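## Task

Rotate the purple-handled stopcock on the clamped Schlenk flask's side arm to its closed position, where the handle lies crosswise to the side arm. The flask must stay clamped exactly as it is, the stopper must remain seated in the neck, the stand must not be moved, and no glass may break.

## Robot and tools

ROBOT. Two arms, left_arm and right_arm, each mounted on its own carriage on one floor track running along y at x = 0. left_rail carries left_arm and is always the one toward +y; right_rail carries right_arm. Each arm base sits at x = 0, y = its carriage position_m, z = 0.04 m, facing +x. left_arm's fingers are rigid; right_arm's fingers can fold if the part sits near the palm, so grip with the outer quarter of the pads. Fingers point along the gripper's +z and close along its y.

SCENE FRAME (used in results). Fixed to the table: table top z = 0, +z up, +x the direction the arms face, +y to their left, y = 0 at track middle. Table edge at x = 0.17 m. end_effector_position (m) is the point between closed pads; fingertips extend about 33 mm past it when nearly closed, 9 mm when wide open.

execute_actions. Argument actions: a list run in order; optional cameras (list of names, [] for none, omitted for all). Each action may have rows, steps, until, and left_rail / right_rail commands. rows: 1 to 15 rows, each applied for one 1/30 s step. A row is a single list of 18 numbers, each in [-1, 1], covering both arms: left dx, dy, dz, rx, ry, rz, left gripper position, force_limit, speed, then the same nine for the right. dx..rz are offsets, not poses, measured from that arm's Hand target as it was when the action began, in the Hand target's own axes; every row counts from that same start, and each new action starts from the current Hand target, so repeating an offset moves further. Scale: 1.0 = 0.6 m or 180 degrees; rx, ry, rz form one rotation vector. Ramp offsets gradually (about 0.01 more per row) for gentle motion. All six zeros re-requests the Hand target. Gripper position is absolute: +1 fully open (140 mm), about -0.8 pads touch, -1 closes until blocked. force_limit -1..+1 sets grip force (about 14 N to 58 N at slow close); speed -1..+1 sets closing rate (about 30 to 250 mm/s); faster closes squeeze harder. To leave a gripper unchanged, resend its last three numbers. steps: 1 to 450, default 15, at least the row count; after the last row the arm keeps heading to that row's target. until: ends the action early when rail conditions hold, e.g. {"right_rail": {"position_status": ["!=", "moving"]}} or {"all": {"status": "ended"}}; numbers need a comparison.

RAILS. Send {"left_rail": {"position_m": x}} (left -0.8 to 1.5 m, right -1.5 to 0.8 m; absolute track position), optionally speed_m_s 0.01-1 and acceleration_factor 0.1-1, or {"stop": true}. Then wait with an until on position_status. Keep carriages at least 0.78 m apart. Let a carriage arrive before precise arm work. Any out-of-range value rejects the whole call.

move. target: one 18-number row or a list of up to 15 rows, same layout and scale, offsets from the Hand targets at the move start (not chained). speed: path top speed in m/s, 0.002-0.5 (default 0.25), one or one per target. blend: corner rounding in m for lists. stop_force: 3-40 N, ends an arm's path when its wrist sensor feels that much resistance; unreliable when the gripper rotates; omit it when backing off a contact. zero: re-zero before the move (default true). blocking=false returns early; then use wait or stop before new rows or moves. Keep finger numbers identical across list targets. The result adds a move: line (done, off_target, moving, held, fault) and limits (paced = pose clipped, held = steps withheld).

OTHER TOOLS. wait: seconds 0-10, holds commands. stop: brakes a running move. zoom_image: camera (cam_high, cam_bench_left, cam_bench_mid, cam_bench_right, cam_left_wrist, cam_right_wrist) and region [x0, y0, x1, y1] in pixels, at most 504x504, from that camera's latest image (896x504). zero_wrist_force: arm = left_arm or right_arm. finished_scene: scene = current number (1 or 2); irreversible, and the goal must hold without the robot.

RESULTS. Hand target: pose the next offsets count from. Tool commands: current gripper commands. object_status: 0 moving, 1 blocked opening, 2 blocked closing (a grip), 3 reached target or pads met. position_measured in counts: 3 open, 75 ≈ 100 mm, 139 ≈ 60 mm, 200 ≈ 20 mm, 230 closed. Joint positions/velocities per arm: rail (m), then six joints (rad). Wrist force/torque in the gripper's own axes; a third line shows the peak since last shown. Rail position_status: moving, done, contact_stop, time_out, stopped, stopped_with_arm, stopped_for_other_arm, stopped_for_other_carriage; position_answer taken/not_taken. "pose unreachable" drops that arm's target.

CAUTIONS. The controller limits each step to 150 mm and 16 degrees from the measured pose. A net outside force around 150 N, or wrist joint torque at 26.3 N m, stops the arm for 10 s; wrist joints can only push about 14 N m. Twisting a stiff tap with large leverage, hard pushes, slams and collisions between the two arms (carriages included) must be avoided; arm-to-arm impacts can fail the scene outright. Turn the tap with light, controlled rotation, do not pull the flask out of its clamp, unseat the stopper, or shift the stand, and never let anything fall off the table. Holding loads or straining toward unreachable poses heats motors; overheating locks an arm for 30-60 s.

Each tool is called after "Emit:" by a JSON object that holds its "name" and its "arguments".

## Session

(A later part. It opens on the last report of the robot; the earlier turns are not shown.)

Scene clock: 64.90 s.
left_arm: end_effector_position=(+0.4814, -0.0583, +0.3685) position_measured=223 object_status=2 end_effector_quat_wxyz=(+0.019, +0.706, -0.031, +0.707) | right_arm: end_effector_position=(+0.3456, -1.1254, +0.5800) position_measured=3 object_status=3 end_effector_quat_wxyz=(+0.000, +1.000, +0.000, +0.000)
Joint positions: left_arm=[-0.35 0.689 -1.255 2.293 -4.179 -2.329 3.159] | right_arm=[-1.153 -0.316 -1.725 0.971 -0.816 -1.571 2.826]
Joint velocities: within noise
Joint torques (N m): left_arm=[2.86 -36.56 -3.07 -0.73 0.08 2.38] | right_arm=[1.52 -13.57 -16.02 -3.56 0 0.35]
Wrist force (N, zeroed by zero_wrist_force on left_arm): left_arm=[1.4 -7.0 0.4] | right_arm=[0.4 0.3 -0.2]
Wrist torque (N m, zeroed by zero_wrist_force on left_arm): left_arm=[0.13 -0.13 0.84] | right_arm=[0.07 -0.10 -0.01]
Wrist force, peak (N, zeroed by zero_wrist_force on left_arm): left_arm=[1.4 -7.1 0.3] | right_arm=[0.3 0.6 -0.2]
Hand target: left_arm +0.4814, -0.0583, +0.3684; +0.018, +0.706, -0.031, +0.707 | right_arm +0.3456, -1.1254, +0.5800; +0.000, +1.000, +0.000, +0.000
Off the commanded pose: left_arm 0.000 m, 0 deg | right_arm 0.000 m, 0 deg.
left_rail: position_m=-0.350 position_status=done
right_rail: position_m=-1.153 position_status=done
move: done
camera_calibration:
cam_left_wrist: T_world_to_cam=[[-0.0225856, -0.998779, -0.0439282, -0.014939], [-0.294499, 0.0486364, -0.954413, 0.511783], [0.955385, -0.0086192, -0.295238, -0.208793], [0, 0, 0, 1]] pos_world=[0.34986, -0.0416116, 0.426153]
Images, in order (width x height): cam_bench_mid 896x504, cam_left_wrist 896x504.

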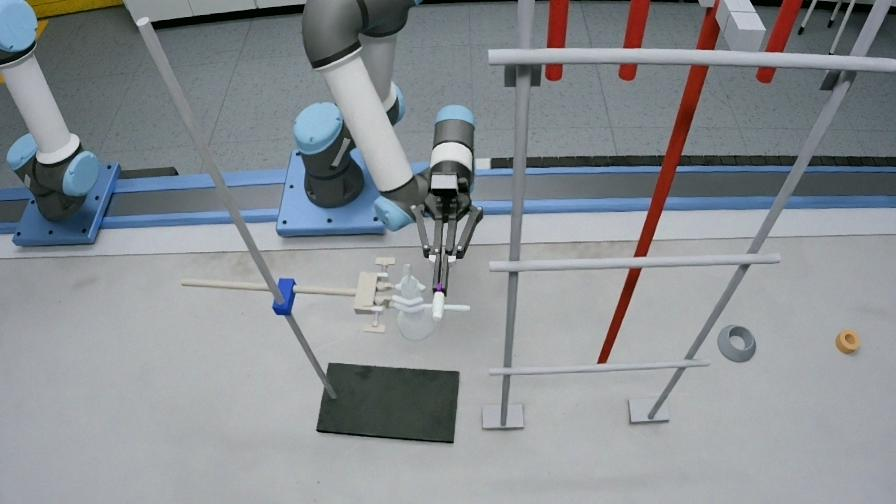

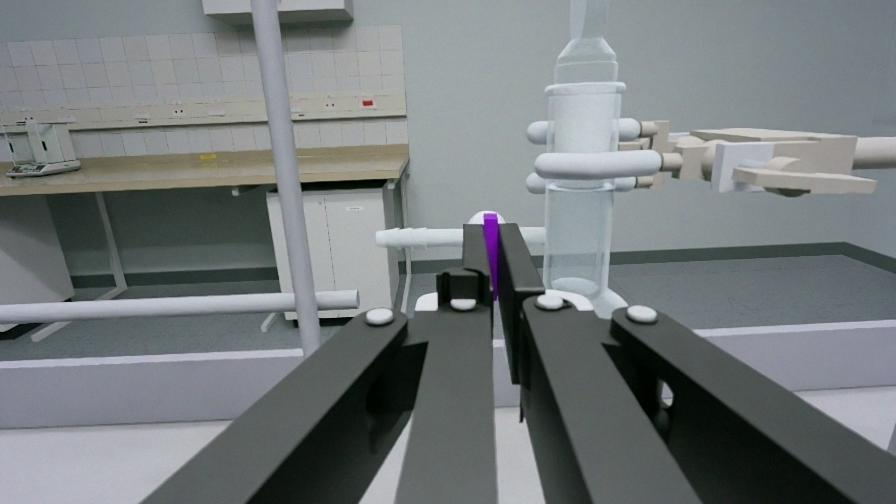

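Emit:
{"name": "move", "arguments": {"target": [[0, -0.0009, 0, 0, 0, 0, -1, -1, -1, 0, 0, 0, 0, 0, 0, 1, 1, 1], [0, -0.0009, 0, 0, 0, 0, -0.5, -1, -0.9, 0, 0, 0, 0, 0, 0, 1, 1, 1], [0, -0.0009, -0.1, 0, 0, 0, -0.5, -1, -0.9, 0, 0, 0, 0, 0, 0, 1, 1, 1]], "speed": [0.02, 0.02, 0.1], "cameras": ["cam_left_wrist", "cam_high", "cam_bench_mid"]}}

Emit:
{"name": "zoom_image", "arguments": {"camera": "cam_left_wrist", "region": [340, 130, 640, 330]}}

Emit:
{"name": "zoom_image", "arguments": {"camera": "cam_bench_mid", "region": [360, 240, 500, 350]}}

Scene clock: 70.10 s.
left_arm: end_effector_position=(+0.4217, -0.0535, +0.3685) position_measured=192 object_status=3 end_effector_quat_wxyz=(+0.018, +0.706, -0.031, +0.707) | right_arm: end_effector_position=(+0.3456, -1.1254, +0.5800) position_measured=3 object_status=3 end_effector_quat_wxyz=(+0.000, +1.000, +0.000, +0.000)
Joint positions: left_arm=[-0.35 0.828 -1.29 2.35 -4.201 -2.468 3.159] | right_arm=[-1.153 -0.316 -1.725 0.971 -0.816 -1.571 2.826]
Joint velocities: within noise
Joint torques (N m): left_arm=[12.46 -33.38 -2.36 -3.62 -1.78 1.58] | right_arm=[2.9 -14.33 -16.15 -3.71 0.03 0.2]
Wrist force (N, zeroed by zero_wrist_force on left_arm): left_arm=[2.6 -2.3 1.8] | right_arm=[0.0 0.6 -0.2]
Wrist torque (N m, zeroed by zero_wrist_force on left_arm): left_arm=[0.05 -0.11 0.98] | right_arm=[0.13 0.00 -0.01]
Wrist force, peak (N, zeroed by zero_wrist_force on left_arm): left_arm=[1.4 -7.2 0.5] | right_arm=[0.4 0.3 -0.7]
Hand target: left_arm +0.4216, -0.0535, +0.3685; +0.018, +0.706, -0.031, +0.707 | right_arm +0.3456, -1.1254, +0.5800; +0.000, +1.000, +0.000, +0.000
Off the commanded pose: left_arm 0.000 m, 0 deg | right_arm 0.000 m, 0 deg.
left_rail: position_m=-0.350 position_status=done
right_rail: position_m=-1.153 position_status=done
move: done
camera_calibration:
cam_left_wrist: T_world_to_cam=[[-0.0225589, -0.998771, -0.0441277, -0.0115278], [-0.294521, 0.0488194, -0.954397, 0.493984], [0.955379, -0.00853368, -0.29526, -0.151676], [0, 0, 0, 1]] pos_world=[0.290136, -0.036924, 0.426165]
Images, in order (width x height): cam_high 896x504, cam_bench_mid 896x504, cam_left_wrist 896x504.

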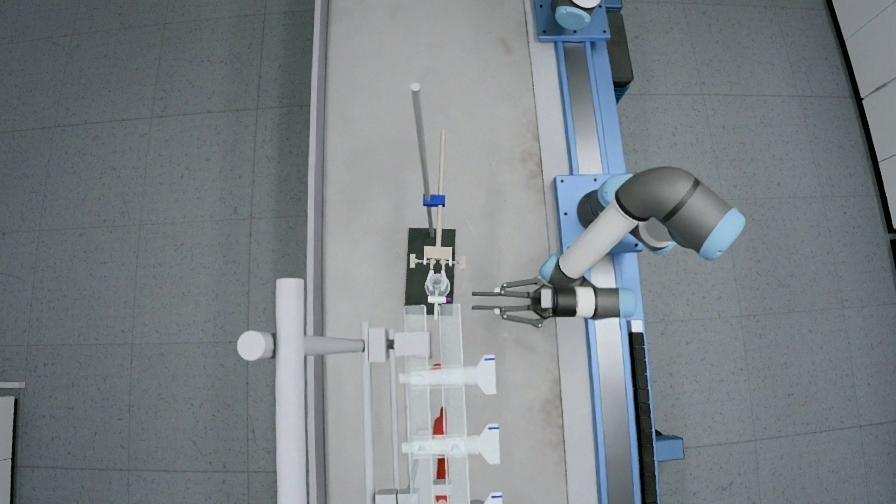

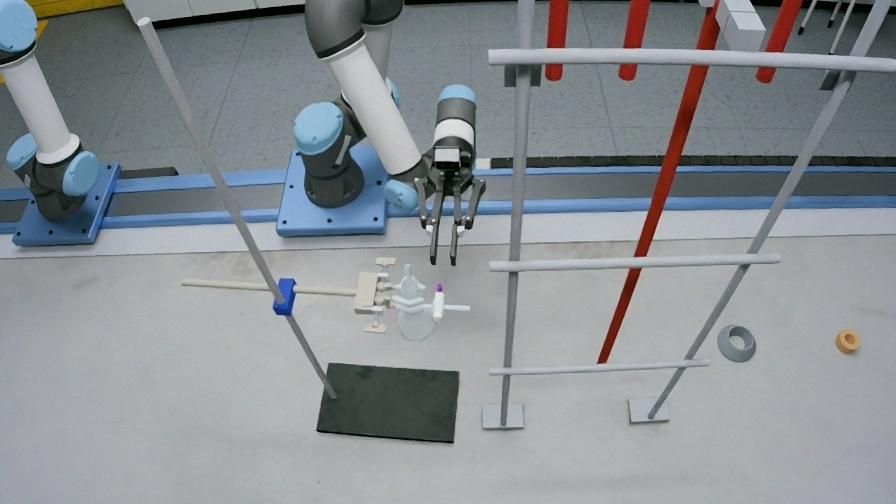

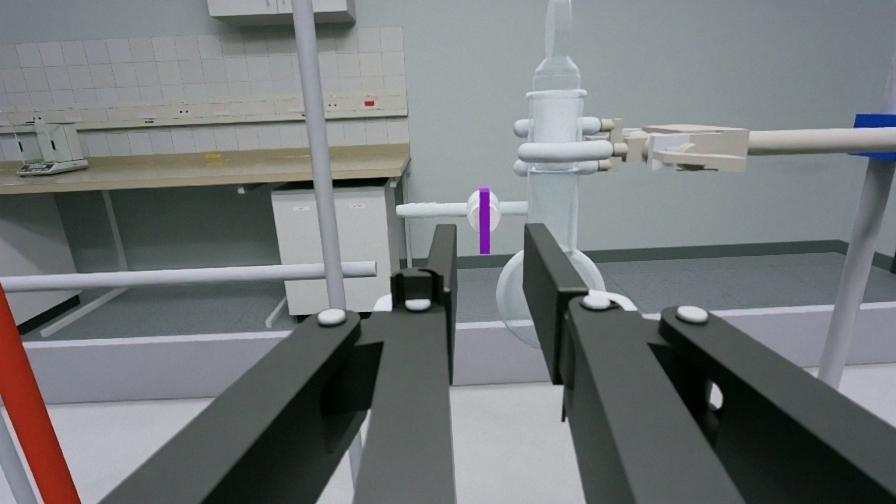

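Scaled by 1.680.

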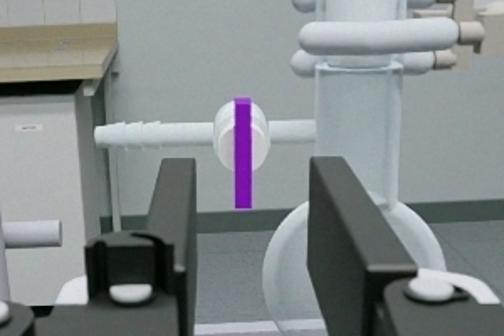

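Scaled by 3.600.

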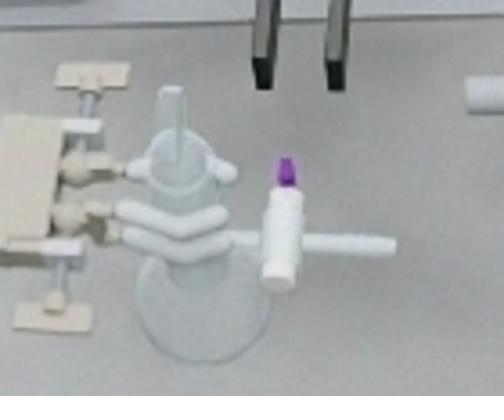

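Emit:
{"name": "finished_scene", "arguments": {"scene": 1}}

The scene is finished: the task was done.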